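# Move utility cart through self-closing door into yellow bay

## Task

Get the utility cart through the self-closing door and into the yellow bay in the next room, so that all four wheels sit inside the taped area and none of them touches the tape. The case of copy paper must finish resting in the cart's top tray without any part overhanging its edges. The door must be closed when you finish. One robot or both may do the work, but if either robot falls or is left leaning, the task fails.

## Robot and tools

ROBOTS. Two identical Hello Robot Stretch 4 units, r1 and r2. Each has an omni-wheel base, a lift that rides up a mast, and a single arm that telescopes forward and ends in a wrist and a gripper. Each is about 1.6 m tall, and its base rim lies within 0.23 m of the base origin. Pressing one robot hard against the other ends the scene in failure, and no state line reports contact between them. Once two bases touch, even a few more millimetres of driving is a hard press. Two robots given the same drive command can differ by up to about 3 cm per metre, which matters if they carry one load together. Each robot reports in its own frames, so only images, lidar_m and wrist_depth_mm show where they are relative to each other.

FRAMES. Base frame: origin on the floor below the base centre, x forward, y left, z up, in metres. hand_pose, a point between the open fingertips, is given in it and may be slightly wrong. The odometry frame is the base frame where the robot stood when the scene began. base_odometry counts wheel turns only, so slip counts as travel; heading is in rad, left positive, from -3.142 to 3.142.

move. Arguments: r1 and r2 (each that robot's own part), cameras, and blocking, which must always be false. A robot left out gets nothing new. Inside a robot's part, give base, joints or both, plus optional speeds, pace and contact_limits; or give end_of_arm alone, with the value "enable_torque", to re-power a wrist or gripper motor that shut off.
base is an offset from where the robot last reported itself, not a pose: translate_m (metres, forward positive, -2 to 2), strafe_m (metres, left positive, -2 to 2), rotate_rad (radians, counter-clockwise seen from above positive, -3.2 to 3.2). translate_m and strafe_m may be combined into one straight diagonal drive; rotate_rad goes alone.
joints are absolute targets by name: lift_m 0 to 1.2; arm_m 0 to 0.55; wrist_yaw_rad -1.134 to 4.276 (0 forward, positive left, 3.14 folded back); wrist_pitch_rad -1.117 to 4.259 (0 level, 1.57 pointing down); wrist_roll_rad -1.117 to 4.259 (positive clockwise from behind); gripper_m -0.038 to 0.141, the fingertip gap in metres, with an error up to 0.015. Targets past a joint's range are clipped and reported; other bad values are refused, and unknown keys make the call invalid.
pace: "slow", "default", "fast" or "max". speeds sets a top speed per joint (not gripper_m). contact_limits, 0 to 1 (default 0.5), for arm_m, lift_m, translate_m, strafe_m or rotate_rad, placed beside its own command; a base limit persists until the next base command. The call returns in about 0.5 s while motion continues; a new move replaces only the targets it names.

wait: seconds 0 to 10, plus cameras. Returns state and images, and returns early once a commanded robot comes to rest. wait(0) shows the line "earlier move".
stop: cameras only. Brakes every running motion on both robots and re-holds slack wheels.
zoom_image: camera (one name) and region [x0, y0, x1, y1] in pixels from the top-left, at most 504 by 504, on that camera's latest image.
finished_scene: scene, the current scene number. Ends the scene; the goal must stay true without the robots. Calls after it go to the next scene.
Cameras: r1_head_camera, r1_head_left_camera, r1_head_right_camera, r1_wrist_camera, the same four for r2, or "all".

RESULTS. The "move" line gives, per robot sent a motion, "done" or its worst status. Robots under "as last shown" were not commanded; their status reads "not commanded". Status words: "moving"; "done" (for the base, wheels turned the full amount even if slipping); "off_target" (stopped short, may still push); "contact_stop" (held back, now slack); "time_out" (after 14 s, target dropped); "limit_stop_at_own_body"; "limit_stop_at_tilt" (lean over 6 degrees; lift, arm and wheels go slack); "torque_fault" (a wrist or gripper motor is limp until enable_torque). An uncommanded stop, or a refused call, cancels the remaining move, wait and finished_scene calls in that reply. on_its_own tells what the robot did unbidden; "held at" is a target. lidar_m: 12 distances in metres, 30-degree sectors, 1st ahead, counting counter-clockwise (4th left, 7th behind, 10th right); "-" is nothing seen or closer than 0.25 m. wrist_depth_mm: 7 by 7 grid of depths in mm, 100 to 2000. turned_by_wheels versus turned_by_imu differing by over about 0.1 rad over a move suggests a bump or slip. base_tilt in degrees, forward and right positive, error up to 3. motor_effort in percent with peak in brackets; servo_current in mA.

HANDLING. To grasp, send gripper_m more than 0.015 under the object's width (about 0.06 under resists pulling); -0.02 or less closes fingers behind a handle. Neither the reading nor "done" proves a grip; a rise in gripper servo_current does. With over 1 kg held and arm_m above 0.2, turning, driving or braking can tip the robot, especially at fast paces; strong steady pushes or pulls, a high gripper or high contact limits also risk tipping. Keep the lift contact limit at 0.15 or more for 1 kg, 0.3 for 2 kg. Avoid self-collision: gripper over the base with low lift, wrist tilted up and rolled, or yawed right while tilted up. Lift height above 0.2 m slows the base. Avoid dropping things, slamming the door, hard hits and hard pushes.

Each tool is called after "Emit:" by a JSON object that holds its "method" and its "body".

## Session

Emit:
{"method": "move", "body": {"blocking": false}}

Scene clock: 0.00 s.
r1.base_odometry: x=+0.000 y=+0.000 heading=+0.000
r1.turned_by_wheels: +0.000
r1.turned_by_imu: +0.000
r1.base_tilt: forward=-1.6 right=+1.3
r1.lidar_m: 0.96 1.73 2.02 2.40 3.92 1.59 0.85 0.76 0.78 0.89 0.77 0.77
r1.base_status: not commanded
r1.joint_positions: lift_m=+0.124 arm_m=+0.000 wrist_yaw_rad=+3.194 wrist_pitch_rad=+0.002 wrist_roll_rad=+0.000 gripper_m=+0.056
r1.joint_status: not commanded
r1.measured_speeds: all 0
r1.motor_effort: lift_m=+19 arm_m=-4 wheel_0=-2 wheel_1=+1 wheel_2=+0
r1.servo_current: wrist_yaw_rad=59 wrist_pitch_rad=46 wrist_roll_rad=46 gripper_m=39
r1.hand_pose: x=-0.1216 y=+0.0722 z=+0.3019 quat_wxyz=(-0.026, -0.001, +0.000, +1.000) (m; r1's base frame)
r1.wrist_depth_mm: - 135 - - - - - / - 135 135 - - - - / - 133 174 - - - - / 110 136 206 - - - - / 137 - - - - - - / - - 194 1118 193 1160 1138 / - 759 759 809 788 831 809
r2.base_odometry: x=+0.000 y=+0.000 heading=+0.000
r2.turned_by_wheels: +0.000
r2.turned_by_imu: +0.000
r2.base_tilt: forward=-0.6 right=+0.1
r2.lidar_m: 1.27 1.30 1.54 2.30 2.33 2.74 1.39 1.38 2.74 2.36 2.39 1.46
r2.base_status: not commanded
r2.joint_positions: lift_m=+0.200 arm_m=+0.000 wrist_yaw_rad=+3.211 wrist_pitch_rad=+0.001 wrist_roll_rad=+0.000 gripper_m=+0.056
r2.joint_status: not commanded
r2.measured_speeds: all 0
r2.motor_effort: lift_m=+18 arm_m=-4 wheel_0=-1 wheel_1=+1 wheel_2=+1
r2.servo_current: wrist_yaw_rad=46 wrist_pitch_rad=39 wrist_roll_rad=52 gripper_m=52
r2.hand_pose: x=-0.1229 y=+0.0671 z=+0.3779 quat_wxyz=(-0.035, -0.001, +0.000, +0.999) (m; r2's base frame)
r2.wrist_depth_mm: - - 137 - - - - / - - 137 - - - - / - 119 146 - - - - / - 141 176 - - - - / 215 - - - - - - / 213 1336 196 1281 192 1366 1205 / 200 244 946 112 - 904 891
pictures: r1_head_camera, r1_head_left_camera, r1_head_right_camera, r1_wrist_camera, r2_head_camera, r2_head_left_camera, r2_head_right_camera, r2_wrist_camera
Images, in order (width x height): r1_head_camera 420x560, r1_head_left_camera 420x672, r1_head_right_camera 420x672, r1_wrist_camera 616x392, r2_head_camera 420x560, r2_head_left_camera 420x672, r2_head_right_camera 420x672, r2_wrist_camera 616x392.

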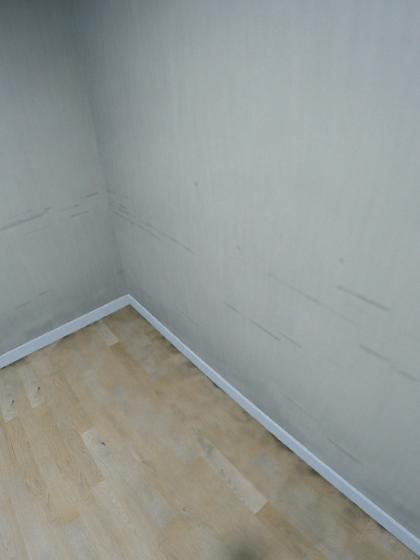

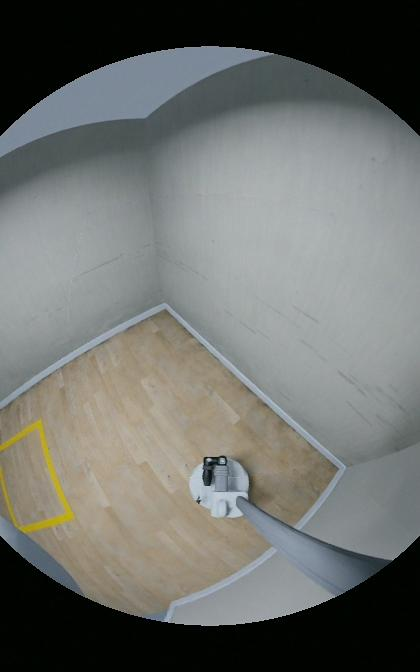

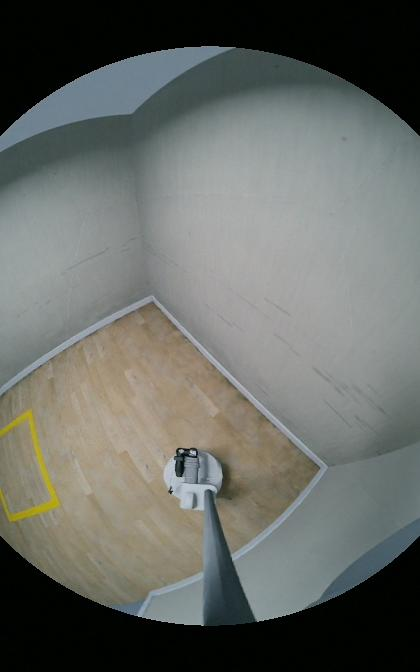

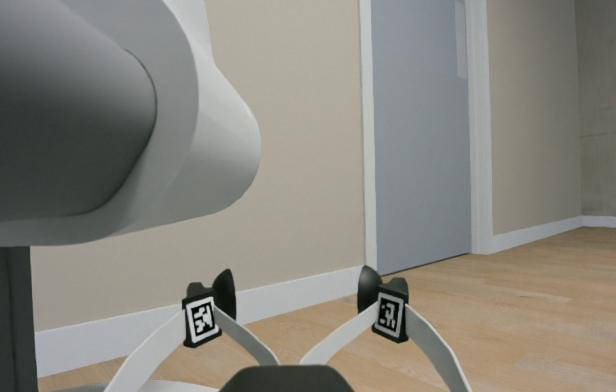

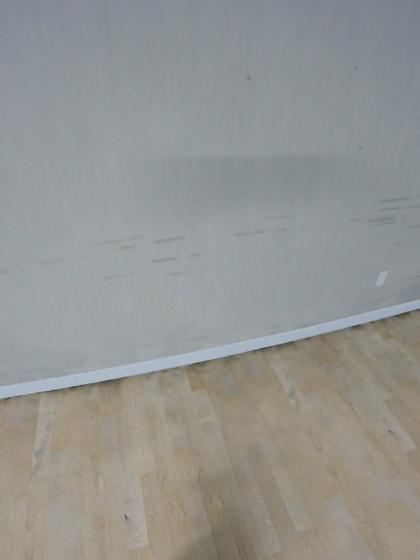

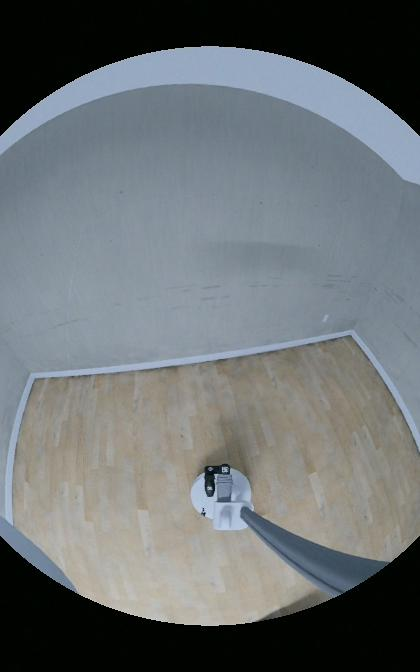

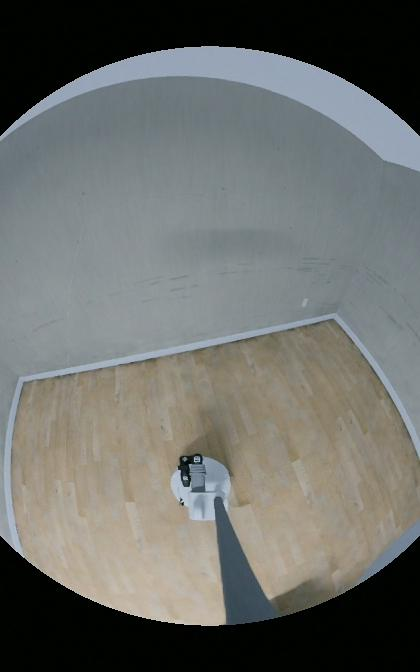

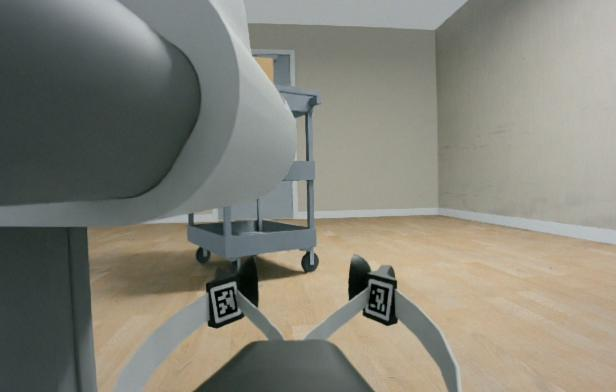

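Emit:
{"method": "move", "body": {"r1": {"base":{"rotate_rad":2.4}}, "r2": {"base":{"rotate_rad":3.14}}, "blocking": false, "cameras": []}}

Emit:
{"method": "wait", "body": {"seconds": 2.5, "cameras": []}}

Emit:
{"method": "wait", "body": {"seconds": 4, "cameras": ["r1_head_left_camera","r1_head_right_camera","r2_head_left_camera","r2_head_camera"]}}

Scene clock: 7.63 s.
move: r1 moving; r2 moving
r1.base_odometry: x=+0.000 y=+0.000 heading=+0.253
r1.turned_by_wheels: +0.253
r1.turned_by_imu: +0.253
r1.base_tilt: forward=-1.6 right=+1.3
r1.lidar_m: 1.15 2.01 2.10 2.97 2.65 1.07 0.80 0.74 0.80 0.80 0.71 0.82
r1.base_status: rotate_rad moving
r1.joint_positions: lift_m=+0.124 arm_m=+0.000 wrist_yaw_rad=+3.194 wrist_pitch_rad=+0.002 wrist_roll_rad=+0.000 gripper_m=+0.056
r1.joint_status: not commanded
r1.measured_speeds: translate_m=+0.000 strafe_m=+0.000 rotate_rad=+0.974 lift_m=+0.000 arm_m=+0.000 wrist_yaw_rad=+0.000 wrist_pitch_rad=+0.000 wrist_roll_rad=+0.000
r1.motor_effort: lift_m=+19(20) arm_m=-4(4) wheel_0=-7(9) wheel_1=-6(7) wheel_2=-6(7)
r1.servo_current: wrist_yaw_rad=46(59) wrist_pitch_rad=39(52) wrist_roll_rad=33(65) gripper_m=39(46)
r1.hand_pose: x=-0.1216 y=+0.0722 z=+0.3019 quat_wxyz=(-0.026, -0.001, +0.000, +1.000) (m; r1's base frame)
r1.wrist_depth_mm: - 135 - - - - - / - 135 135 - - - 1808 / - 133 175 - - - - / 110 136 207 - - - - / 137 - - - - - 1576 / - - 194 991 193 1138 1138 / - 759 759 798 798 820 809
r2.base_odometry: x=+0.000 y=+0.000 heading=+0.252
r2.turned_by_wheels: +0.252
r2.turned_by_imu: +0.245
r2.base_tilt: forward=-0.7 right=+0.0
r2.lidar_m: 1.27 1.35 1.91 2.30 2.42 3.34 1.42 3.33 2.47 2.38 1.81 1.34
r2.base_status: rotate_rad moving
r2.joint_positions: lift_m=+0.200 arm_m=+0.000 wrist_yaw_rad=+3.211 wrist_pitch_rad=+0.001 wrist_roll_rad=+0.000 gripper_m=+0.056
r2.joint_status: not commanded
r2.measured_speeds: translate_m=+0.002 strafe_m=+0.000 rotate_rad=+0.977 lift_m=+0.000 arm_m=+0.000 wrist_yaw_rad=+0.000 wrist_pitch_rad=+0.000 wrist_roll_rad=+0.000
r2.motor_effort: lift_m=+18(18) arm_m=-4(4) wheel_0=-4(9) wheel_1=-10(10) wheel_2=-10(11)
r2.servo_current: wrist_yaw_rad=52(52) wrist_pitch_rad=46(46) wrist_roll_rad=52(65) gripper_m=46(52)
r2.hand_pose: x=-0.1229 y=+0.0671 z=+0.3779 quat_wxyz=(-0.035, -0.001, +0.000, +0.999) (m; r2's base frame)
r2.wrist_depth_mm: - - 137 - - - - / - - 137 1808 - - - / - 119 146 289 - - - / - 141 177 - - - - / 215 - - - - - - / 203 1308 196 1366 192 1397 1229 / 200 243 960 112 - 917 891
pictures: none
No camera images: "cameras" was empty.

Scene clock: 9.60 s.
earlier move: r1 done; r2 moving
r1.base_odometry: x=+0.000 y=+0.000 heading=+2.400
r1.turned_by_wheels: +2.147
r1.turned_by_imu: +2.158
r1.base_tilt: forward=-1.6 right=+1.2
r1.lidar_m: 2.37 1.02 0.74 0.74 0.82 0.81 0.76 0.84 1.26 2.02 2.18 3.16
r1.base_status: done
r1.joint_positions: lift_m=+0.124 arm_m=+0.000 wrist_yaw_rad=+3.194 wrist_pitch_rad=+0.002 wrist_roll_rad=+0.000 gripper_m=+0.056
r1.joint_status: not commanded
r1.measured_speeds: all 0
r1.motor_effort: lift_m=+20(20) arm_m=-4(4) wheel_0=-3(10) wheel_1=-2(9) wheel_2=-1(8)
r1.servo_current: wrist_yaw_rad=59(65) wrist_pitch_rad=33(52) wrist_roll_rad=52(65) gripper_m=46(52)
r1.hand_pose: x=-0.1216 y=+0.0722 z=+0.3019 quat_wxyz=(-0.026, -0.001, +0.000, +1.000) (m; r1's base frame)
r1.wrist_depth_mm: - 135 - - - - - / - 135 135 - - - - / - 132 175 - - - - / 110 136 207 - - - - / - - - - - - - / - - 194 - 191 - - / - 809 768 164 798 - 759
r2.base_odometry: x=+0.000 y=+0.000 heading=+3.129
r2.turned_by_wheels: +2.877
r2.turned_by_imu: +2.801
r2.base_tilt: forward=-0.7 right=+0.1
r2.lidar_m: 1.40 1.37 2.76 2.34 2.39 1.50 1.29 1.28 1.52 2.30 2.32 2.70
r2.base_status: rotate_rad moving
r2.joint_positions: lift_m=+0.200 arm_m=+0.000 wrist_yaw_rad=+3.211 wrist_pitch_rad=+0.001 wrist_roll_rad=+0.000 gripper_m=+0.056
r2.joint_status: not commanded
r2.measured_speeds: translate_m=+0.000 strafe_m=+0.001 rotate_rad=+0.227 lift_m=+0.000 arm_m=+0.000 wrist_yaw_rad=+0.000 wrist_pitch_rad=+0.000 wrist_roll_rad=+0.000
r2.motor_effort: lift_m=+18(18) arm_m=-4(4) wheel_0=-5(10) wheel_1=-4(10) wheel_2=-3(13)
r2.servo_current: wrist_yaw_rad=46(52) wrist_pitch_rad=39(46) wrist_roll_rad=46(65) gripper_m=46(52)
r2.hand_pose: x=-0.1228 y=+0.0671 z=+0.3779 quat_wxyz=(-0.035, -0.001, +0.000, +0.999) (m; r2's base frame)
r2.wrist_depth_mm: - 114 137 - - - - / - 108 137 - - - - / - 120 148 236 - - - / - 141 166 - - - - / 216 - - - - - - / 204 1205 191 1205 192 1336 1205 / 201 245 976 112 - 917 891
wait: 1.97 of 2.5 s (r1 has come to rest)
pictures: none
No camera images: "cameras" was empty.

Scene clock: 10.00 s.
earlier move: r2 done
r1.base_odometry: x=+0.000 y=+0.000 heading=+2.400
r1.turned_by_wheels: +0.000
r1.turned_by_imu: +0.000
r1.base_tilt: forward=-1.5 right=+1.3
r1.lidar_m: 2.31 1.01 0.78 0.75 0.83 0.78 0.76 0.83 1.24 2.03 2.18 3.16
r1.base_status: done
r1.joint_positions: lift_m=+0.124 arm_m=+0.000 wrist_yaw_rad=+3.194 wrist_pitch_rad=+0.002 wrist_roll_rad=+0.000 gripper_m=+0.056
r1.joint_status: not commanded
r1.measured_speeds: all 0
r1.motor_effort: lift_m=+19(20) arm_m=-4(4) wheel_0=-2(10) wheel_1=-2(9) wheel_2=-1(8)
r1.servo_current: wrist_yaw_rad=39(65) wrist_pitch_rad=46(52) wrist_roll_rad=39(65) gripper_m=39(52)
r1.hand_pose: x=-0.1216 y=+0.0722 z=+0.3019 quat_wxyz=(-0.026, -0.001, +0.000, +1.000) (m; r1's base frame)
r1.wrist_depth_mm: - 135 - - - - - / - 135 135 - - - - / - 133 175 - - - - / 110 136 206 - - - - / - - - - - - - / - - 195 - 191 - - / - 809 759 164 788 - 759
r2.base_odometry: x=+0.000 y=+0.000 heading=+3.139
r2.turned_by_wheels: +0.010
r2.turned_by_imu: +0.010
r2.base_tilt: forward=-0.7 right=+0.0
r2.lidar_m: 1.41 1.36 2.78 2.35 2.38 1.50 1.28 1.27 1.52 2.31 2.31 2.70
r2.base_status: done
r2.joint_positions: lift_m=+0.200 arm_m=+0.000 wrist_yaw_rad=+3.211 wrist_pitch_rad=+0.001 wrist_roll_rad=+0.000 gripper_m=+0.056
r2.joint_status: not commanded
r2.measured_speeds: all 0
r2.motor_effort: lift_m=+18(18) arm_m=-4(4) wheel_0=-3(10) wheel_1=-3(10) wheel_2=-5(13)
r2.servo_current: wrist_yaw_rad=52(52) wrist_pitch_rad=39(46) wrist_roll_rad=46(65) gripper_m=52(52)
r2.hand_pose: x=-0.1228 y=+0.0671 z=+0.3779 quat_wxyz=(-0.035, -0.001, +0.000, +0.999) (m; r2's base frame)
r2.wrist_depth_mm: - 114 137 - - - - / - 108 137 - - - - / - 120 148 237 - - - / - 141 165 - - - - / 216 - - - - - - / 203 1229 192 1182 192 1397 1229 / 201 246 960 112 - 904 891
wait: 0.40 of 4 s (r2 has come to rest)
pictures: r1_head_left_camera, r1_head_right_camera, r2_head_camera, r2_head_left_camera
Images, in order (width x height): r1_head_left_camera 420x672, r1_head_right_camera 420x672, r2_head_camera 420x560, r2_head_left_camera 420x672.

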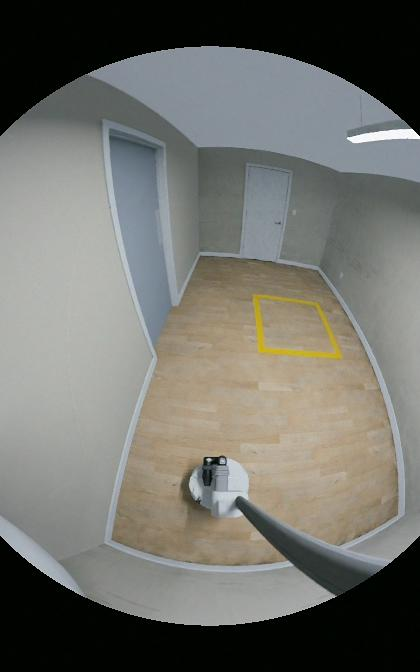

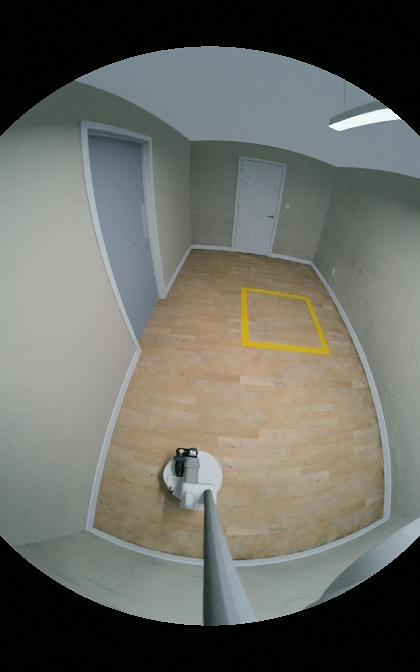

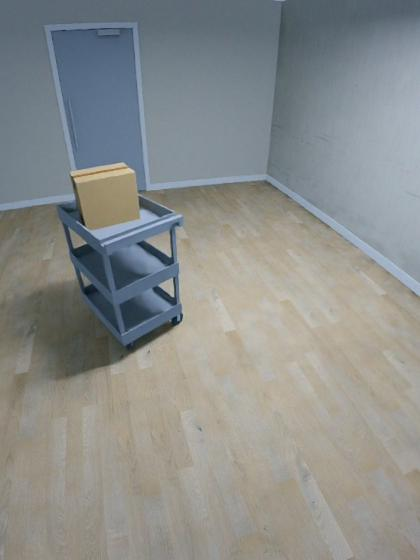

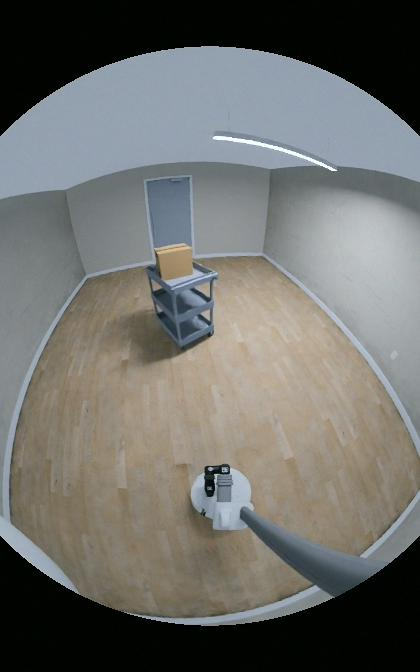

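Emit:
{"method": "move", "body": {"r1": {"base":{"translate_m":1.5}}, "blocking": false, "cameras": ["r2_head_camera"]}}

Emit:
{"method": "zoom_image", "body": {"camera": "r2_head_camera", "region": [40, 130, 220, 370]}}

Emit:
{"method": "wait", "body": {"seconds": 7, "cameras": ["r1_head_left_camera"]}}

Scene clock: 29.83 s.
move: r1 moving
r1.base_odometry: x=-0.023 y=+0.021 heading=+2.400
r1.turned_by_wheels: +0.000
r1.turned_by_imu: +0.000
r1.base_tilt: forward=-1.6 right=+1.3
r1.lidar_m: 2.34 1.01 0.77 0.73 0.79 0.82 0.79 0.87 1.31 2.01 2.15 3.12
r1.base_status: translate_m moving
r1.joint_positions: lift_m=+0.124 arm_m=+0.000 wrist_yaw_rad=+3.194 wrist_pitch_rad=+0.002 wrist_roll_rad=+0.000 gripper_m=+0.056
r1.joint_status: not commanded
r1.measured_speeds: translate_m=+0.122 strafe_m=+0.000 rotate_rad=+0.002 lift_m=+0.000 arm_m=+0.000 wrist_yaw_rad=+0.000 wrist_pitch_rad=+0.000 wrist_roll_rad=+0.000
r1.motor_effort: lift_m=+19(20) arm_m=-4(4) wheel_0=+5(8) wheel_1=+5(7) wheel_2=-9(9)
r1.servo_current: wrist_yaw_rad=78(78) wrist_pitch_rad=39(46) wrist_roll_rad=39(52) gripper_m=39(46)
r1.hand_pose: x=-0.1216 y=+0.0722 z=+0.3019 quat_wxyz=(-0.026, -0.001, +0.000, +1.000) (m; r1's base frame)
r1.wrist_depth_mm: - 135 - - - - - / - 135 145 - - - - / - 132 174 - - - - / 110 136 205 - - - - / - - - - - - - / - - 195 - 192 - - / - 820 759 809 798 788 809
r2: as last shown
r2.turned_by_wheels: +0.000
r2.turned_by_imu: +0.000
r2.base_tilt: forward=-0.7 right=+0.1
r2.lidar_m: 1.37 1.37 2.73 2.36 2.39 1.52 1.28 1.28 1.51 2.32 2.32 2.72
r2.motor_effort: lift_m=+18(18) arm_m=-4(4) wheel_0=-4(4) wheel_1=-3(4) wheel_2=-6(6)
r2.servo_current: wrist_yaw_rad=39(52) wrist_pitch_rad=39(46) wrist_roll_rad=33(52) gripper_m=46(52)
r2.wrist_depth_mm: - 114 137 - - - - / - 108 137 - - - - / - 120 148 236 - - - / - 140 166 - - - - / 216 - - - - - - / 204 1205 191 1205 192 1366 1229 / 202 245 960 112 - 891 891
pictures: r2_head_camera
Images, in order (width x height): r2_head_camera 420x560.

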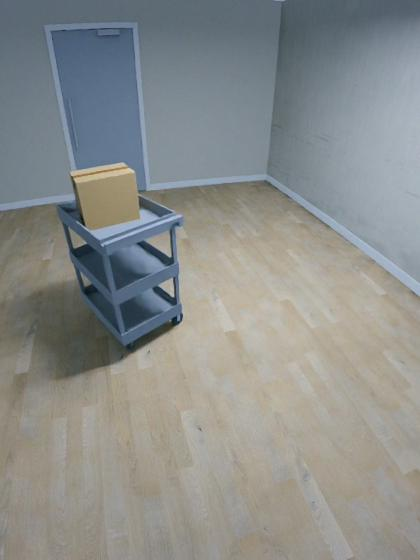

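Scaled by 2.100 from the camera's 420x560 image, which has a finer 1200x1600 frame.

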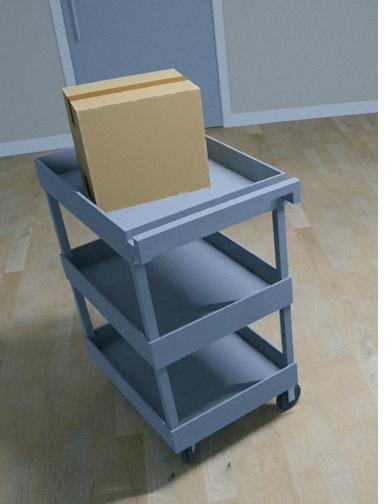

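Scene clock: 35.83 s.
earlier move: r1 done
r1.base_odometry: x=-1.106 y=+1.013 heading=+2.400
r1.turned_by_wheels: +0.000
r1.turned_by_imu: +0.000
r1.base_tilt: forward=-1.6 right=+1.2
r1.lidar_m: 1.99 0.85 0.70 0.69 0.74 1.02 2.25 2.46 2.19 2.15 2.30 2.47
r1.base_status: done
r1.joint_positions: lift_m=+0.124 arm_m=+0.000 wrist_yaw_rad=+3.194 wrist_pitch_rad=+0.002 wrist_roll_rad=+0.000 gripper_m=+0.056
r1.joint_status: not commanded
r1.measured_speeds: all 0
r1.motor_effort: lift_m=+19(20) arm_m=-4(4) wheel_0=+2(9) wheel_1=+1(7) wheel_2=+0(10)
r1.servo_current: wrist_yaw_rad=46(78) wrist_pitch_rad=46(52) wrist_roll_rad=39(72) gripper_m=46(52)
r1.hand_pose: x=-0.1216 y=+0.0722 z=+0.3019 quat_wxyz=(-0.026, -0.001, +0.000, +1.000) (m; r1's base frame)
r1.wrist_depth_mm: - 135 - - - - - / - 135 146 - - - - / - 133 175 - - - - / 110 136 224 - - - - / 137 - - - - 1808 - / 1229 1229 198 1229 192 1160 960 / - 809 759 798 798 820 798
r2.base_odometry: x=+0.000 y=+0.000 heading=+3.139
r2.turned_by_wheels: +0.000
r2.turned_by_imu: +0.001
r2.base_tilt: forward=-0.7 right=+0.1
r2.lidar_m: 1.40 1.35 2.75 2.34 2.37 1.51 1.28 1.28 1.48 2.29 2.32 2.69
r2.base_status: not commanded
r2.joint_positions: lift_m=+0.200 arm_m=+0.000 wrist_yaw_rad=+3.211 wrist_pitch_rad=+0.001 wrist_roll_rad=+0.000 gripper_m=+0.056
r2.joint_status: not commanded
r2.measured_speeds: all 0
r2.motor_effort: lift_m=+18(18) arm_m=-4(4) wheel_0=-3(4) wheel_1=-3(4) wheel_2=-6(6)
r2.servo_current: wrist_yaw_rad=39(65) wrist_pitch_rad=39(52) wrist_roll_rad=46(59) gripper_m=46(59)
r2.hand_pose: x=-0.1228 y=+0.0671 z=+0.3779 quat_wxyz=(-0.035, -0.001, +0.000, +0.999) (m; r2's base frame)
r2.wrist_depth_mm: - 114 137 - - - - / - 108 137 - - - - / - 121 148 236 - - - / - 141 166 - - - - / 216 - - - - - - / 203 1205 191 1205 192 1397 1205 / 202 245 960 112 - 904 891
wait: 6.00 of 7 s (r1 has come to rest)
pictures: r1_head_left_camera
Images, in order (width x height): r1_head_left_camera 420x672.

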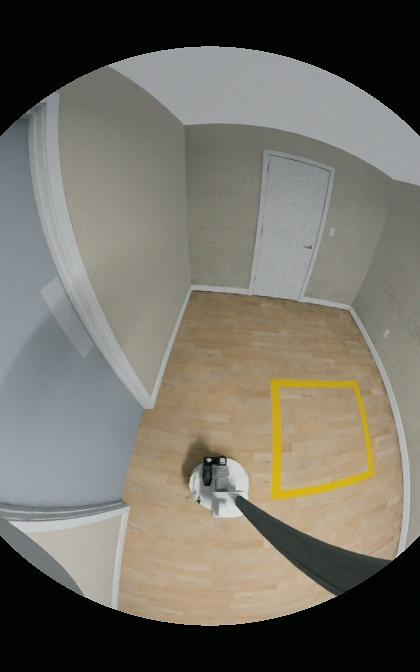

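Emit:
{"method": "move", "body": {"r1": {"base":{"translate_m":0.37}}, "r2": {"joints":{"lift_m":0.68}}, "blocking": false, "cameras": []}}

Emit:
{"method": "wait", "body": {"seconds": 3, "cameras": []}}

Emit:
{"method": "wait", "body": {"seconds": 1, "cameras": []}}

Emit:
{"method": "move", "body": {"r1": {"base":{"rotate_rad":1.54}}, "blocking": false, "cameras": []}}

Emit:
{"method": "wait", "body": {"seconds": 3, "cameras": ["r1_head_left_camera","r1_head_camera"]}}

Scene clock: 50.77 s.
move: r1 moving; r2 moving
r1.base_odometry: x=-1.129 y=+1.034 heading=+2.400
r1.turned_by_wheels: +0.000
r1.turned_by_imu: +0.000
r1.base_tilt: forward=-1.5 right=+1.3
r1.lidar_m: 2.00 0.84 0.72 0.69 0.73 1.00 2.29 2.48 2.19 2.15 2.28 2.44
r1.base_status: translate_m moving
r1.joint_positions: lift_m=+0.124 arm_m=+0.000 wrist_yaw_rad=+3.194 wrist_pitch_rad=+0.002 wrist_roll_rad=+0.000 gripper_m=+0.056
r1.joint_status: not commanded
r1.measured_speeds: translate_m=+0.122 strafe_m=+0.000 rotate_rad=-0.001 lift_m=+0.000 arm_m=+0.000 wrist_yaw_rad=+0.000 wrist_pitch_rad=+0.000 wrist_roll_rad=+0.000
r1.motor_effort: lift_m=+19(20) arm_m=-4(4) wheel_0=+8(8) wheel_1=+7(8) wheel_2=-8(9)
r1.servo_current: wrist_yaw_rad=39(65) wrist_pitch_rad=52(52) wrist_roll_rad=46(59) gripper_m=39(46)
r1.hand_pose: x=-0.1216 y=+0.0722 z=+0.3019 quat_wxyz=(-0.026, -0.001, +0.000, +1.000) (m; r1's base frame)
r1.wrist_depth_mm: - 135 - - - - - / - 135 145 - - - - / - 132 174 - - - - / 110 136 223 - - - - / 137 - - - - 1756 - / 1229 1229 198 1229 192 1138 960 / - 809 768 798 798 820 809
r2.base_odometry: x=+0.000 y=+0.000 heading=+3.139
r2.turned_by_wheels: +0.000
r2.turned_by_imu: +0.000
r2.base_tilt: forward=-0.7 right=+0.1
r2.lidar_m: 1.41 1.39 2.75 2.37 2.37 1.52 1.27 1.29 1.53 2.31 2.31 2.69
r2.base_status: not commanded
r2.joint_positions: lift_m=+0.238 arm_m=+0.000 wrist_yaw_rad=+3.211 wrist_pitch_rad=+0.001 wrist_roll_rad=+0.000 gripper_m=+0.056
r2.joint_status: lift_m moving
r2.measured_speeds: translate_m=+0.000 strafe_m=+0.000 rotate_rad=+0.000 lift_m=+0.146 arm_m=+0.000 wrist_yaw_rad=+0.000 wrist_pitch_rad=+0.000 wrist_roll_rad=+0.000
r2.motor_effort: lift_m=+24(24) arm_m=-4(4) wheel_0=-3(4) wheel_1=-3(4) wheel_2=-6(6)
r2.servo_current: wrist_yaw_rad=46(46) wrist_pitch_rad=39(46) wrist_roll_rad=59(59) gripper_m=52(52)
r2.hand_pose: x=-0.1228 y=+0.0671 z=+0.4157 quat_wxyz=(-0.035, -0.001, +0.000, +0.999) (m; r2's base frame)
r2.wrist_depth_mm: - 114 137 - - - - / - 108 137 - - - - / - 120 148 236 - - - / - 141 165 - - - - / 216 - - - - - - / 204 1205 190 1182 191 1366 1336 / 202 245 1042 112 - 991 960
pictures: none
No camera images: "cameras" was empty.

Scene clock: 52.97 s.
earlier move: r1 done; r2 moving
r1.base_odometry: x=-1.379 y=+1.263 heading=+2.400
r1.turned_by_wheels: +0.000
r1.turned_by_imu: +0.000
r1.base_tilt: forward=-1.6 right=+1.3
r1.lidar_m: 1.90 0.83 0.62 0.67 0.74 0.94 2.64 2.83 2.21 2.17 2.30 2.12
r1.base_status: done
r1.joint_positions: lift_m=+0.124 arm_m=+0.000 wrist_yaw_rad=+3.194 wrist_pitch_rad=+0.002 wrist_roll_rad=+0.000 gripper_m=+0.056
r1.joint_status: not commanded
r1.measured_speeds: all 0
r1.motor_effort: lift_m=+19(20) arm_m=-4(4) wheel_0=+2(8) wheel_1=+2(9) wheel_2=+0(10)
r1.servo_current: wrist_yaw_rad=46(65) wrist_pitch_rad=46(52) wrist_roll_rad=33(65) gripper_m=39(46)
r1.hand_pose: x=-0.1216 y=+0.0722 z=+0.3019 quat_wxyz=(-0.026, -0.001, +0.000, +1.000) (m; r1's base frame)
r1.wrist_depth_mm: - 135 - - - - - / - 135 146 - - - - / - 133 175 - - - - / 110 136 224 - - - - / 137 - - - - 1863 - / 1229 1229 198 1205 193 1160 - / - 809 759 798 798 831 798
r2.base_odometry: x=+0.000 y=+0.000 heading=+3.139
r2.turned_by_wheels: +0.000
r2.turned_by_imu: +0.000
r2.base_tilt: forward=-0.6 right=+0.1
r2.lidar_m: 1.38 1.36 2.77 2.34 2.37 1.51 1.27 1.28 1.51 2.31 2.29 2.73
r2.base_status: not commanded
r2.joint_positions: lift_m=+0.680 arm_m=+0.000 wrist_yaw_rad=+3.211 wrist_pitch_rad=+0.001 wrist_roll_rad=+0.000 gripper_m=+0.056
r2.joint_status: lift_m moving
r2.measured_speeds: all 0
r2.motor_effort: lift_m=+22(25) arm_m=-4(4) wheel_0=-4(4) wheel_1=-3(4) wheel_2=-6(6)
r2.servo_current: wrist_yaw_rad=39(52) wrist_pitch_rad=39(46) wrist_roll_rad=39(59) gripper_m=46(52)
r2.hand_pose: x=-0.1228 y=+0.0671 z=+0.8576 quat_wxyz=(-0.035, -0.001, +0.000, +0.999) (m; r2's base frame)
r2.wrist_depth_mm: - - 137 - - - - / - 108 137 - - - - / - 120 148 235 - - - / - 140 165 - - - - / 216 - - - - - - / 204 - 189 - 189 - - / 200 125 - 112 - - -
wait: 2.20 of 3 s (r1 has come to rest)
pictures: none
No camera images: "cameras" was empty.

Scene clock: 53.13 s.
earlier move: r2 done
r1.base_odometry: x=-1.379 y=+1.263 heading=+2.400
r1.turned_by_wheels: +0.000
r1.turned_by_imu: +0.000
r1.base_tilt: forward=-1.6 right=+1.2
r1.lidar_m: 1.92 0.82 0.62 0.67 0.72 0.95 2.63 2.81 2.22 2.19 2.33 2.11
r1.base_status: done
r1.joint_positions: lift_m=+0.124 arm_m=+0.000 wrist_yaw_rad=+3.194 wrist_pitch_rad=+0.002 wrist_roll_rad=+0.000 gripper_m=+0.056
r1.joint_status: not commanded
r1.measured_speeds: all 0
r1.motor_effort: lift_m=+19(20) arm_m=-4(4) wheel_0=+3(8) wheel_1=+2(9) wheel_2=+0(10)
r1.servo_current: wrist_yaw_rad=46(65) wrist_pitch_rad=39(52) wrist_roll_rad=39(65) gripper_m=39(46)
r1.hand_pose: x=-0.1216 y=+0.0722 z=+0.3019 quat_wxyz=(-0.026, -0.001, +0.000, +1.000) (m; r1's base frame)
r1.wrist_depth_mm: - 135 - - - - - / - 135 146 - - - - / - 132 175 - - - - / 110 136 224 - - - - / 137 - - - - 1863 - / 1205 1229 198 1182 193 1138 - / - 820 759 798 798 820 798
r2.base_odometry: x=+0.000 y=+0.000 heading=+3.139
r2.turned_by_wheels: +0.000
r2.turned_by_imu: +0.000
r2.base_tilt: forward=-0.6 right=+0.0
r2.lidar_m: 1.39 1.35 2.76 2.35 2.38 1.51 1.28 1.30 1.53 2.31 2.30 2.71
r2.base_status: not commanded
r2.joint_positions: lift_m=+0.680 arm_m=+0.000 wrist_yaw_rad=+3.211 wrist_pitch_rad=+0.001 wrist_roll_rad=+0.000 gripper_m=+0.056
r2.joint_status: all done
r2.measured_speeds: all 0
r2.motor_effort: lift_m=+21(25) arm_m=-4(4) wheel_0=-3(4) wheel_1=-4(4) wheel_2=-6(6)
r2.servo_current: wrist_yaw_rad=52(52) wrist_pitch_rad=46(46) wrist_roll_rad=39(59) gripper_m=52(52)
r2.hand_pose: x=-0.1228 y=+0.0671 z=+0.8576 quat_wxyz=(-0.035, -0.001, +0.000, +0.999) (m; r2's base frame)
r2.wrist_depth_mm: - - 137 - - - - / - 108 137 - - - - / - 120 148 235 - - - / - 140 165 - - - - / 216 - - - - - - / 204 - 189 - 189 - - / 201 125 - 112 - - -
wait: 0.17 of 1 s (r2 has come to rest)
pictures: none
No camera images: "cameras" was empty.

Scene clock: 53.63 s.
move: r1 moving
r1.base_odometry: x=-1.379 y=+1.263 heading=+2.653
r1.turned_by_wheels: +0.252
r1.turned_by_imu: +0.253
r1.base_tilt: forward=-1.6 right=+1.3
r1.lidar_m: 1.14 0.69 0.61 0.69 0.84 1.43 2.62 2.42 2.17 2.16 2.30 2.07
r1.base_status: rotate_rad moving
r1.joint_positions: lift_m=+0.124 arm_m=+0.000 wrist_yaw_rad=+3.194 wrist_pitch_rad=+0.002 wrist_roll_rad=+0.000 gripper_m=+0.056
r1.joint_status: not commanded
r1.measured_speeds: translate_m=+0.000 strafe_m=+0.001 rotate_rad=+0.976 lift_m=+0.000 arm_m=+0.000 wrist_yaw_rad=+0.000 wrist_pitch_rad=+0.000 wrist_roll_rad=+0.000
r1.motor_effort: lift_m=+20(20) arm_m=-4(4) wheel_0=-7(9) wheel_1=-7(8) wheel_2=-7(7)
r1.servo_current: wrist_yaw_rad=52(65) wrist_pitch_rad=46(46) wrist_roll_rad=52(65) gripper_m=39(46)
r1.hand_pose: x=-0.1216 y=+0.0722 z=+0.3019 quat_wxyz=(-0.026, -0.001, +0.000, +1.000) (m; r1's base frame)
r1.wrist_depth_mm: - 135 - - - - - / - 135 147 - - - - / - 133 175 - - - - / 110 136 223 - - - - / 137 - - - - - - / 1205 1229 198 1229 193 1138 1118 / - 809 759 809 798 820 798
r2: as last shown
r2.base_tilt: forward=-0.7 right=+0.0
r2.lidar_m: 1.42 1.37 2.75 2.35 2.36 1.50 1.28 1.27 1.54 2.33 2.32 2.72
r2.motor_effort: lift_m=+21(21) arm_m=-4(4) wheel_0=-3(4) wheel_1=-4(4) wheel_2=-5(6)
r2.servo_current: wrist_yaw_rad=52(52) wrist_pitch_rad=39(46) wrist_roll_rad=33(52) gripper_m=52(52)
r2.wrist_depth_mm: - - 137 - - - - / - 108 137 - - - - / - 120 148 236 - - - / - 141 165 - - - - / 216 - - - - - - / 204 - 189 - 189 - - / 201 125 - 112 - - -
pictures: none
No camera images: "cameras" was empty.

Scene clock: 55.17 s.
earlier move: r1 done
r1.base_odometry: x=-1.379 y=+1.263 heading=-2.343
r1.turned_by_wheels: +1.287
r1.turned_by_imu: +1.294
r1.base_tilt: forward=-1.6 right=+1.3
r1.lidar_m: 0.66 0.73 0.94 2.62 2.76 2.22 2.15 2.27 2.14 2.10 0.85 0.62
r1.base_status: done
r1.joint_positions: lift_m=+0.124 arm_m=+0.000 wrist_yaw_rad=+3.194 wrist_pitch_rad=+0.002 wrist_roll_rad=+0.000 gripper_m=+0.056
r1.joint_status: not commanded
r1.measured_speeds: all 0
r1.motor_effort: lift_m=+19(20) arm_m=-4(4) wheel_0=-3(9) wheel_1=-2(9) wheel_2=+0(8)
r1.servo_current: wrist_yaw_rad=46(65) wrist_pitch_rad=46(52) wrist_roll_rad=46(65) gripper_m=39(46)
r1.hand_pose: x=-0.1216 y=+0.0722 z=+0.3019 quat_wxyz=(-0.026, -0.001, +0.000, +1.000) (m; r1's base frame)
r1.wrist_depth_mm: - 135 - - - - - / - 135 146 - - - - / - 132 175 - - - - / 110 136 223 - - - - / 137 - - - - - - / - 1229 198 1205 193 1255 1118 / - 820 759 798 788 - 798
r2.base_odometry: x=+0.000 y=+0.000 heading=+3.139
r2.turned_by_wheels: +0.000
r2.turned_by_imu: +0.000
r2.base_tilt: forward=-0.7 right=+0.0
r2.lidar_m: 1.39 1.35 2.77 2.35 2.38 1.51 1.28 1.27 1.53 2.32 2.31 2.71
r2.base_status: not commanded
r2.joint_positions: lift_m=+0.680 arm_m=+0.000 wrist_yaw_rad=+3.211 wrist_pitch_rad=+0.001 wrist_roll_rad=+0.000 gripper_m=+0.056
r2.joint_status: not commanded
r2.measured_speeds: all 0
r2.motor_effort: lift_m=+21(21) arm_m=-4(4) wheel_0=-3(4) wheel_1=-3(4) wheel_2=-6(6)
r2.servo_current: wrist_yaw_rad=52(52) wrist_pitch_rad=46(46) wrist_roll_rad=46(59) gripper_m=52(52)
r2.hand_pose: x=-0.1228 y=+0.0671 z=+0.8576 quat_wxyz=(-0.035, -0.001, +0.000, +0.999) (m; r2's base frame)
r2.wrist_depth_mm: - - 137 - - - - / - 108 137 - - - - / - 120 148 235 - - - / - 141 165 - - - - / 216 - - - - - - / 204 - 189 - 189 - - / 201 125 - 112 - - -
wait: 1.53 of 3 s (r1 has come to rest)
pictures: r1_head_camera, r1_head_left_camera
Images, in order (width x height): r1_head_camera 420x560, r1_head_left_camera 420x672.

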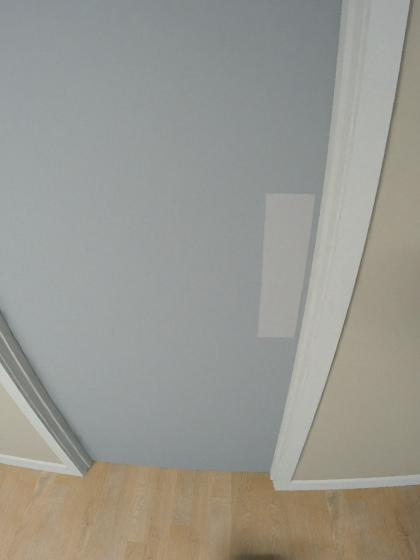

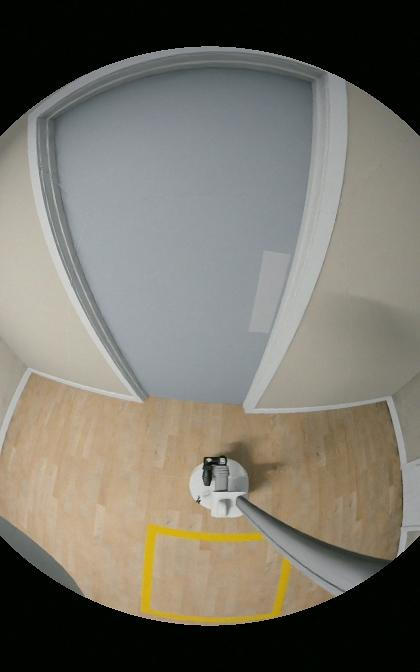

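Emit:
{"method": "move", "body": {"blocking": false, "r1": {"base":{"strafe_m":0.05}}, "r2": {"joints":{"wrist_yaw_rad":0,"wrist_roll_rad":1.568,"gripper_m":0.13,"arm_m":0.12,"lift_m":0.682}}, "cameras": []}}

Emit:
{"method": "wait", "body": {"seconds": 3, "cameras": ["r1_head_left_camera","r1_head_right_camera","r2_head_camera","r2_head_left_camera"]}}

Scene clock: 73.33 s.
move: r1 moving; r2 moving
r1.base_odometry: x=-1.354 y=+1.239 heading=-2.344
r1.turned_by_wheels: +0.000
r1.turned_by_imu: +0.000
r1.base_tilt: forward=-1.6 right=+1.2
r1.lidar_m: 0.67 0.71 0.90 2.59 2.71 2.22 2.16 2.27 2.18 2.11 0.86 0.64
r1.base_status: strafe_m moving
r1.joint_positions: lift_m=+0.124 arm_m=+0.000 wrist_yaw_rad=+3.194 wrist_pitch_rad=+0.002 wrist_roll_rad=+0.000 gripper_m=+0.056
r1.joint_status: not commanded
r1.measured_speeds: translate_m=+0.001 strafe_m=+0.105 rotate_rad=-0.005 lift_m=+0.000 arm_m=+0.000 wrist_yaw_rad=+0.000 wrist_pitch_rad=+0.000 wrist_roll_rad=+0.000
r1.motor_effort: lift_m=+20(20) arm_m=-4(4) wheel_0=-2(12) wheel_1=+1(11) wheel_2=-2(2)
r1.servo_current: wrist_yaw_rad=46(59) wrist_pitch_rad=39(46) wrist_roll_rad=46(65) gripper_m=46(46)
r1.hand_pose: x=-0.1216 y=+0.0722 z=+0.3019 quat_wxyz=(-0.026, -0.001, +0.000, +1.000) (m; r1's base frame)
r1.wrist_depth_mm: - 135 - - - - - / - 135 146 - - - - / - 132 174 - - - - / 110 136 222 - - - - / 137 - - - - - - / - 1229 198 1205 193 1255 1118 / - 820 759 798 788 820 798
r2.base_odometry: x=+0.000 y=+0.000 heading=+3.139
r2.turned_by_wheels: +0.000
r2.turned_by_imu: +0.000
r2.base_tilt: forward=-0.7 right=+0.1
r2.lidar_m: 1.41 1.38 2.75 2.36 2.38 1.52 1.27 1.28 1.56 2.31 2.30 2.71
r2.base_status: not commanded
r2.joint_positions: lift_m=+0.682 arm_m=+0.051 wrist_yaw_rad=+2.651 wrist_pitch_rad=+0.001 wrist_roll_rad=+0.588 gripper_m=+0.075
r2.joint_status: lift_m moving; arm_m moving; wrist_yaw_rad moving; wrist_roll_rad moving; gripper_m moving
r2.measured_speeds: translate_m=+0.000 strafe_m=+0.000 rotate_rad=+0.000 lift_m=+0.000 arm_m=+0.195 wrist_yaw_rad=-1.730 wrist_pitch_rad=+0.000 wrist_roll_rad=+1.820
r2.motor_effort: lift_m=+22(24) arm_m=+8(11) wheel_0=-4(4) wheel_1=-3(4) wheel_2=-6(6)
r2.servo_current: wrist_yaw_rad=137(137) wrist_pitch_rad=33(46) wrist_roll_rad=52(117) gripper_m=78(91)
r2.hand_pose: x=+0.0083 y=+0.2130 z=+0.8596 quat_wxyz=(+0.233, +0.070, +0.281, +0.928) (m; r2's base frame)
r2.wrist_depth_mm: - - - - - - - / - - - - - - - / - - - - - - - / - - - - - - - / - - - - - - 1756 / 266 - 191 - 189 1756 1397 / - 127 - 112 1708 1366 1160
pictures: none
No camera images: "cameras" was empty.

Scene clock: 73.93 s.
earlier move: r1 done; r2 moving
r1.base_odometry: x=-1.343 y=+1.228 heading=-2.343
r1.turned_by_wheels: +0.000
r1.turned_by_imu: +0.000
r1.base_tilt: forward=-1.6 right=+1.3
r1.lidar_m: 0.68 0.70 0.92 2.56 2.72 2.22 2.15 2.29 2.19 2.13 0.87 0.63
r1.base_status: done
r1.joint_positions: lift_m=+0.124 arm_m=+0.000 wrist_yaw_rad=+3.194 wrist_pitch_rad=+0.002 wrist_roll_rad=+0.000 gripper_m=+0.056
r1.joint_status: not commanded
r1.measured_speeds: all 0
r1.motor_effort: lift_m=+20(20) arm_m=-4(4) wheel_0=-1(12) wheel_1=-1(11) wheel_2=+0(2)
r1.servo_current: wrist_yaw_rad=39(59) wrist_pitch_rad=39(52) wrist_roll_rad=46(65) gripper_m=39(46)
r1.hand_pose: x=-0.1216 y=+0.0722 z=+0.3019 quat_wxyz=(-0.026, -0.001, +0.000, +1.000) (m; r1's base frame)
r1.wrist_depth_mm: - 135 - - - - - / - 135 147 - - - - / - 133 175 - - - - / 110 136 223 - - - - / 137 - - - - - - / - 1205 198 1205 193 1160 1118 / - 809 759 798 788 831 798
r2.base_odometry: x=+0.000 y=+0.000 heading=+3.139
r2.turned_by_wheels: +0.000
r2.turned_by_imu: +0.000
r2.base_tilt: forward=-0.7 right=+0.1
r2.lidar_m: 1.41 1.36 2.75 2.37 2.37 1.54 1.30 1.28 1.51 2.33 2.32 2.69
r2.base_status: not commanded
r2.joint_positions: lift_m=+0.682 arm_m=+0.120 wrist_yaw_rad=+1.606 wrist_pitch_rad=+0.001 wrist_roll_rad=+1.547 gripper_m=+0.123
r2.joint_status: lift_m moving; arm_m moving; wrist_yaw_rad moving; wrist_roll_rad moving; gripper_m moving
r2.measured_speeds: translate_m=+0.000 strafe_m=+0.000 rotate_rad=+0.000 lift_m=+0.000 arm_m=+0.005 wrist_yaw_rad=-1.743 wrist_pitch_rad=+0.000 wrist_roll_rad=+0.586
r2.motor_effort: lift_m=+24(24) arm_m=+10(12) wheel_0=-4(4) wheel_1=-3(4) wheel_2=-6(6)
r2.servo_current: wrist_yaw_rad=78(137) wrist_pitch_rad=46(46) wrist_roll_rad=59(117) gripper_m=78(117)
r2.hand_pose: x=+0.3679 y=+0.2913 z=+0.8596 quat_wxyz=(+0.497, +0.485, +0.503, +0.515) (m; r2's base frame)
r2.wrist_depth_mm: - - - - - 1863 1229 / - - - - - 1808 1229 / - - - - - 1863 1229 / - - - - - 1808 1255 / - - - - - 1661 1229 / - - 198 - - 1537 1255 / - - - 112 - 1863 1182
wait: 0.60 of 3 s (r1 has come to rest)
pictures: r1_head_left_camera, r1_head_right_camera, r2_head_camera, r2_head_left_camera
Images, in order (width x height): r1_head_left_camera 420x672, r1_head_right_camera 420x672, r2_head_camera 420x560, r2_head_left_camera 420x672.

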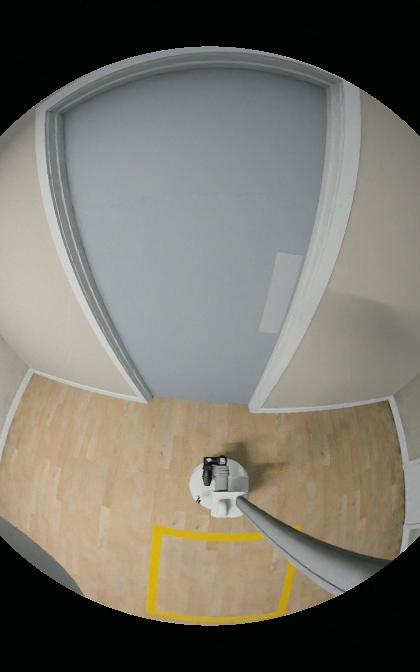

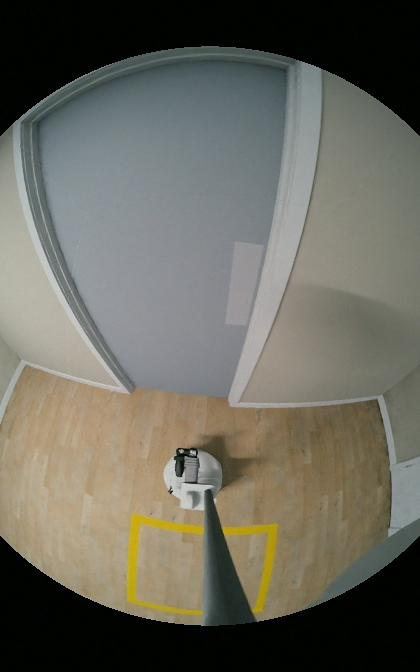

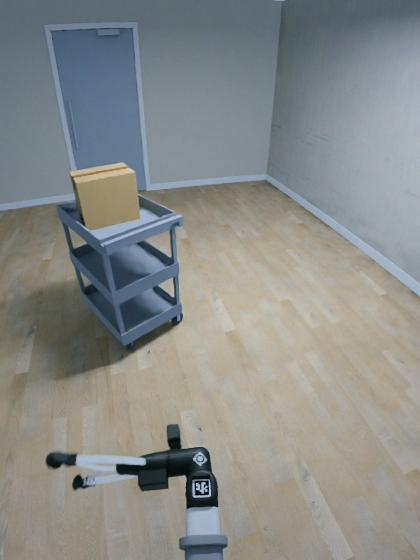

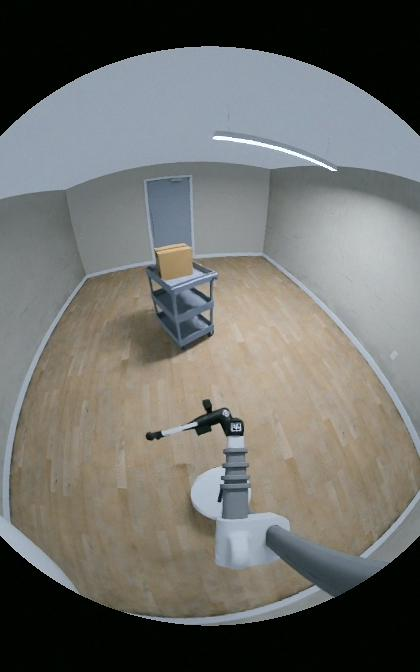

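Emit:
{"method": "move", "body": {"blocking": false, "r1": {"base":{"strafe_m":0.1}}, "cameras": ["r2_head_camera","r2_head_left_camera"]}}

Emit:
{"method": "zoom_image", "body": {"camera": "r2_head_camera", "region": [30, 150, 230, 360]}}

Emit:
{"method": "move", "body": {"blocking": false, "r1": {"base":{"translate_m":1.3},"pace":"slow","contact_limits":{"translate_m":0.9}}, "cameras": []}}

Scene clock: 86.80 s.
earlier move: r2 done
move: r1 moving
r1.base_odometry: x=-1.317 y=+1.203 heading=-2.343
r1.turned_by_wheels: +0.000
r1.turned_by_imu: +0.000
r1.base_tilt: forward=-1.6 right=+1.3
r1.lidar_m: 0.66 0.74 0.89 2.52 2.66 2.20 2.14 2.29 2.22 2.17 0.87 0.66
r1.base_status: strafe_m moving
r1.joint_positions: lift_m=+0.124 arm_m=+0.000 wrist_yaw_rad=+3.194 wrist_pitch_rad=+0.002 wrist_roll_rad=+0.000 gripper_m=+0.056
r1.joint_status: not commanded
r1.measured_speeds: translate_m=-0.001 strafe_m=+0.141 rotate_rad=+0.006 lift_m=+0.000 arm_m=+0.000 wrist_yaw_rad=+0.000 wrist_pitch_rad=+0.000 wrist_roll_rad=+0.000
r1.motor_effort: lift_m=+20(20) arm_m=-4(4) wheel_0=-11(11) wheel_1=+7(10) wheel_2=-1(1)
r1.servo_current: wrist_yaw_rad=52(52) wrist_pitch_rad=39(52) wrist_roll_rad=52(72) gripper_m=39(46)
r1.hand_pose: x=-0.1216 y=+0.0722 z=+0.3019 quat_wxyz=(-0.026, -0.001, +0.000, +1.000) (m; r1's base frame)
r1.wrist_depth_mm: - 135 - - - - - / - 135 145 - - - - / - 132 173 - - - - / 109 136 221 - - - - / 137 - - - - - - / - 1229 198 1229 193 1160 1118 / - 820 768 798 798 - 798
r2.base_odometry: x=+0.000 y=+0.000 heading=+3.139
r2.turned_by_wheels: +0.000
r2.turned_by_imu: +0.001
r2.base_tilt: forward=-0.6 right=+0.1
r2.lidar_m: 1.38 1.39 2.75 2.35 2.40 1.51 1.29 1.28 1.53 2.32 2.30 2.71
r2.base_status: not commanded
r2.joint_positions: lift_m=+0.682 arm_m=+0.120 wrist_yaw_rad=+0.003 wrist_pitch_rad=+0.001 wrist_roll_rad=+1.566 gripper_m=+0.130
r2.joint_status: all done
r2.measured_speeds: all 0
r2.motor_effort: lift_m=+21(21) arm_m=+7(7) wheel_0=-4(4) wheel_1=-3(4) wheel_2=-5(6)
r2.servo_current: wrist_yaw_rad=46(52) wrist_pitch_rad=52(52) wrist_roll_rad=52(52) gripper_m=59(59)
r2.hand_pose: x=+0.5793 y=-0.0866 z=+0.8596 quat_wxyz=(+0.709, +0.705, +0.001, +0.001) (m; r2's base frame)
r2.wrist_depth_mm: - - - - - 1808 1205 / - - - - - 1808 1229 / - - - - - 1808 1205 / - - - - - 1921 1229 / - - - - - 1661 1229 / - - 203 1430 220 1182 1255 / - - - 112 - - 1138
pictures: r2_head_camera, r2_head_left_camera
Images, in order (width x height): r2_head_camera 420x560, r2_head_left_camera 420x672.

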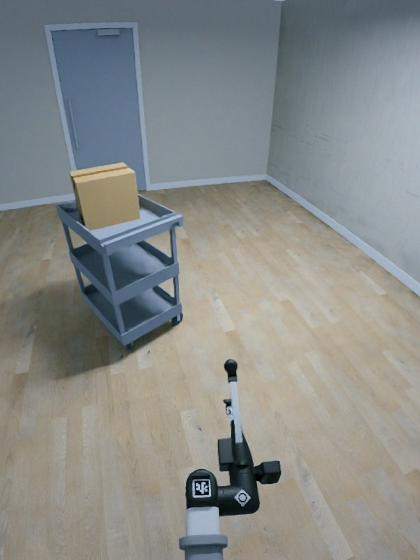

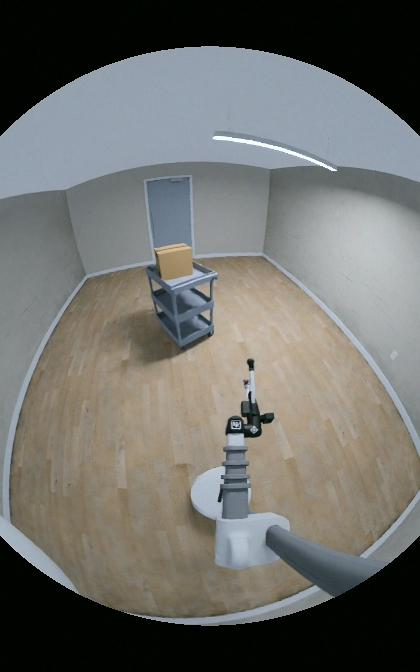

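Scaled by 2.400 from the camera's 420x560 image, which has a finer 1200x1600 frame.

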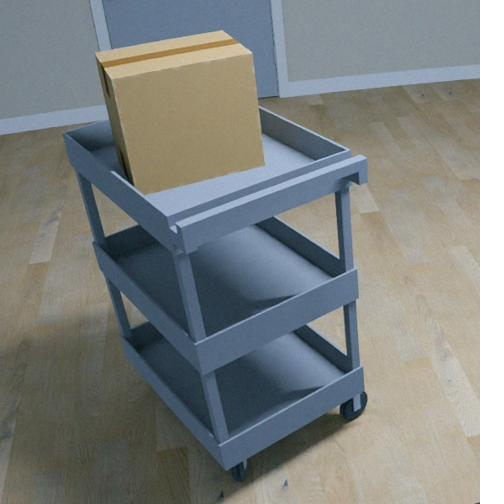

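Scene clock: 87.30 s.
earlier move: r1 replaced
move: r1 moving
r1.base_odometry: x=-1.300 y=+1.169 heading=-2.343
r1.turned_by_wheels: +0.001
r1.turned_by_imu: +0.001
r1.base_tilt: forward=-1.6 right=+1.2
r1.lidar_m: 0.67 0.69 0.87 2.50 2.63 2.24 2.16 2.30 2.28 2.08 0.84 0.67
r1.base_status: strafe_m replaced; translate_m moving
r1.joint_positions: lift_m=+0.124 arm_m=+0.000 wrist_yaw_rad=+3.194 wrist_pitch_rad=+0.002 wrist_roll_rad=+0.000 gripper_m=+0.056
r1.joint_status: not commanded
r1.measured_speeds: translate_m=+0.048 strafe_m=+0.005 rotate_rad=+0.004 lift_m=+0.000 arm_m=+0.000 wrist_yaw_rad=+0.000 wrist_pitch_rad=+0.000 wrist_roll_rad=+0.000
r1.motor_effort: lift_m=+19(20) arm_m=-4(4) wheel_0=+5(9) wheel_1=+3(7) wheel_2=-6(6)
r1.servo_current: wrist_yaw_rad=39(59) wrist_pitch_rad=46(52) wrist_roll_rad=52(59) gripper_m=39(46)
r1.contact_limits: translate_m 0.9
r1.hand_pose: x=-0.1216 y=+0.0722 z=+0.3019 quat_wxyz=(-0.026, -0.001, +0.000, +1.000) (m; r1's base frame)
r1.wrist_depth_mm: - 135 - - - - - / - 135 146 - - - - / - 132 175 - - - - / 110 136 222 - - - - / 137 - - - - - - / - 1205 198 1205 193 1160 1118 / - 809 759 798 798 - 809
r2: as last shown
r2.turned_by_imu: +0.000
r2.base_tilt: forward=-0.7 right=+0.1
r2.lidar_m: 1.41 1.35 2.74 2.34 2.38 1.51 1.30 1.29 1.50 2.31 2.30 2.71
r2.motor_effort: lift_m=+21(21) arm_m=+7(8) wheel_0=-4(4) wheel_1=-3(4) wheel_2=-6(6)
r2.servo_current: wrist_yaw_rad=46(52) wrist_pitch_rad=39(46) wrist_roll_rad=52(52) gripper_m=52(52)
r2.wrist_depth_mm: - - - - - 1808 1205 / - - - - - 1756 1229 / - - - - - 1808 1229 / - - - - - 1808 1229 / - - - - - 1708 1229 / - - 202 1430 220 1205 1229 / - - - 112 - - 1160
pictures: none
No camera images: "cameras" was empty.


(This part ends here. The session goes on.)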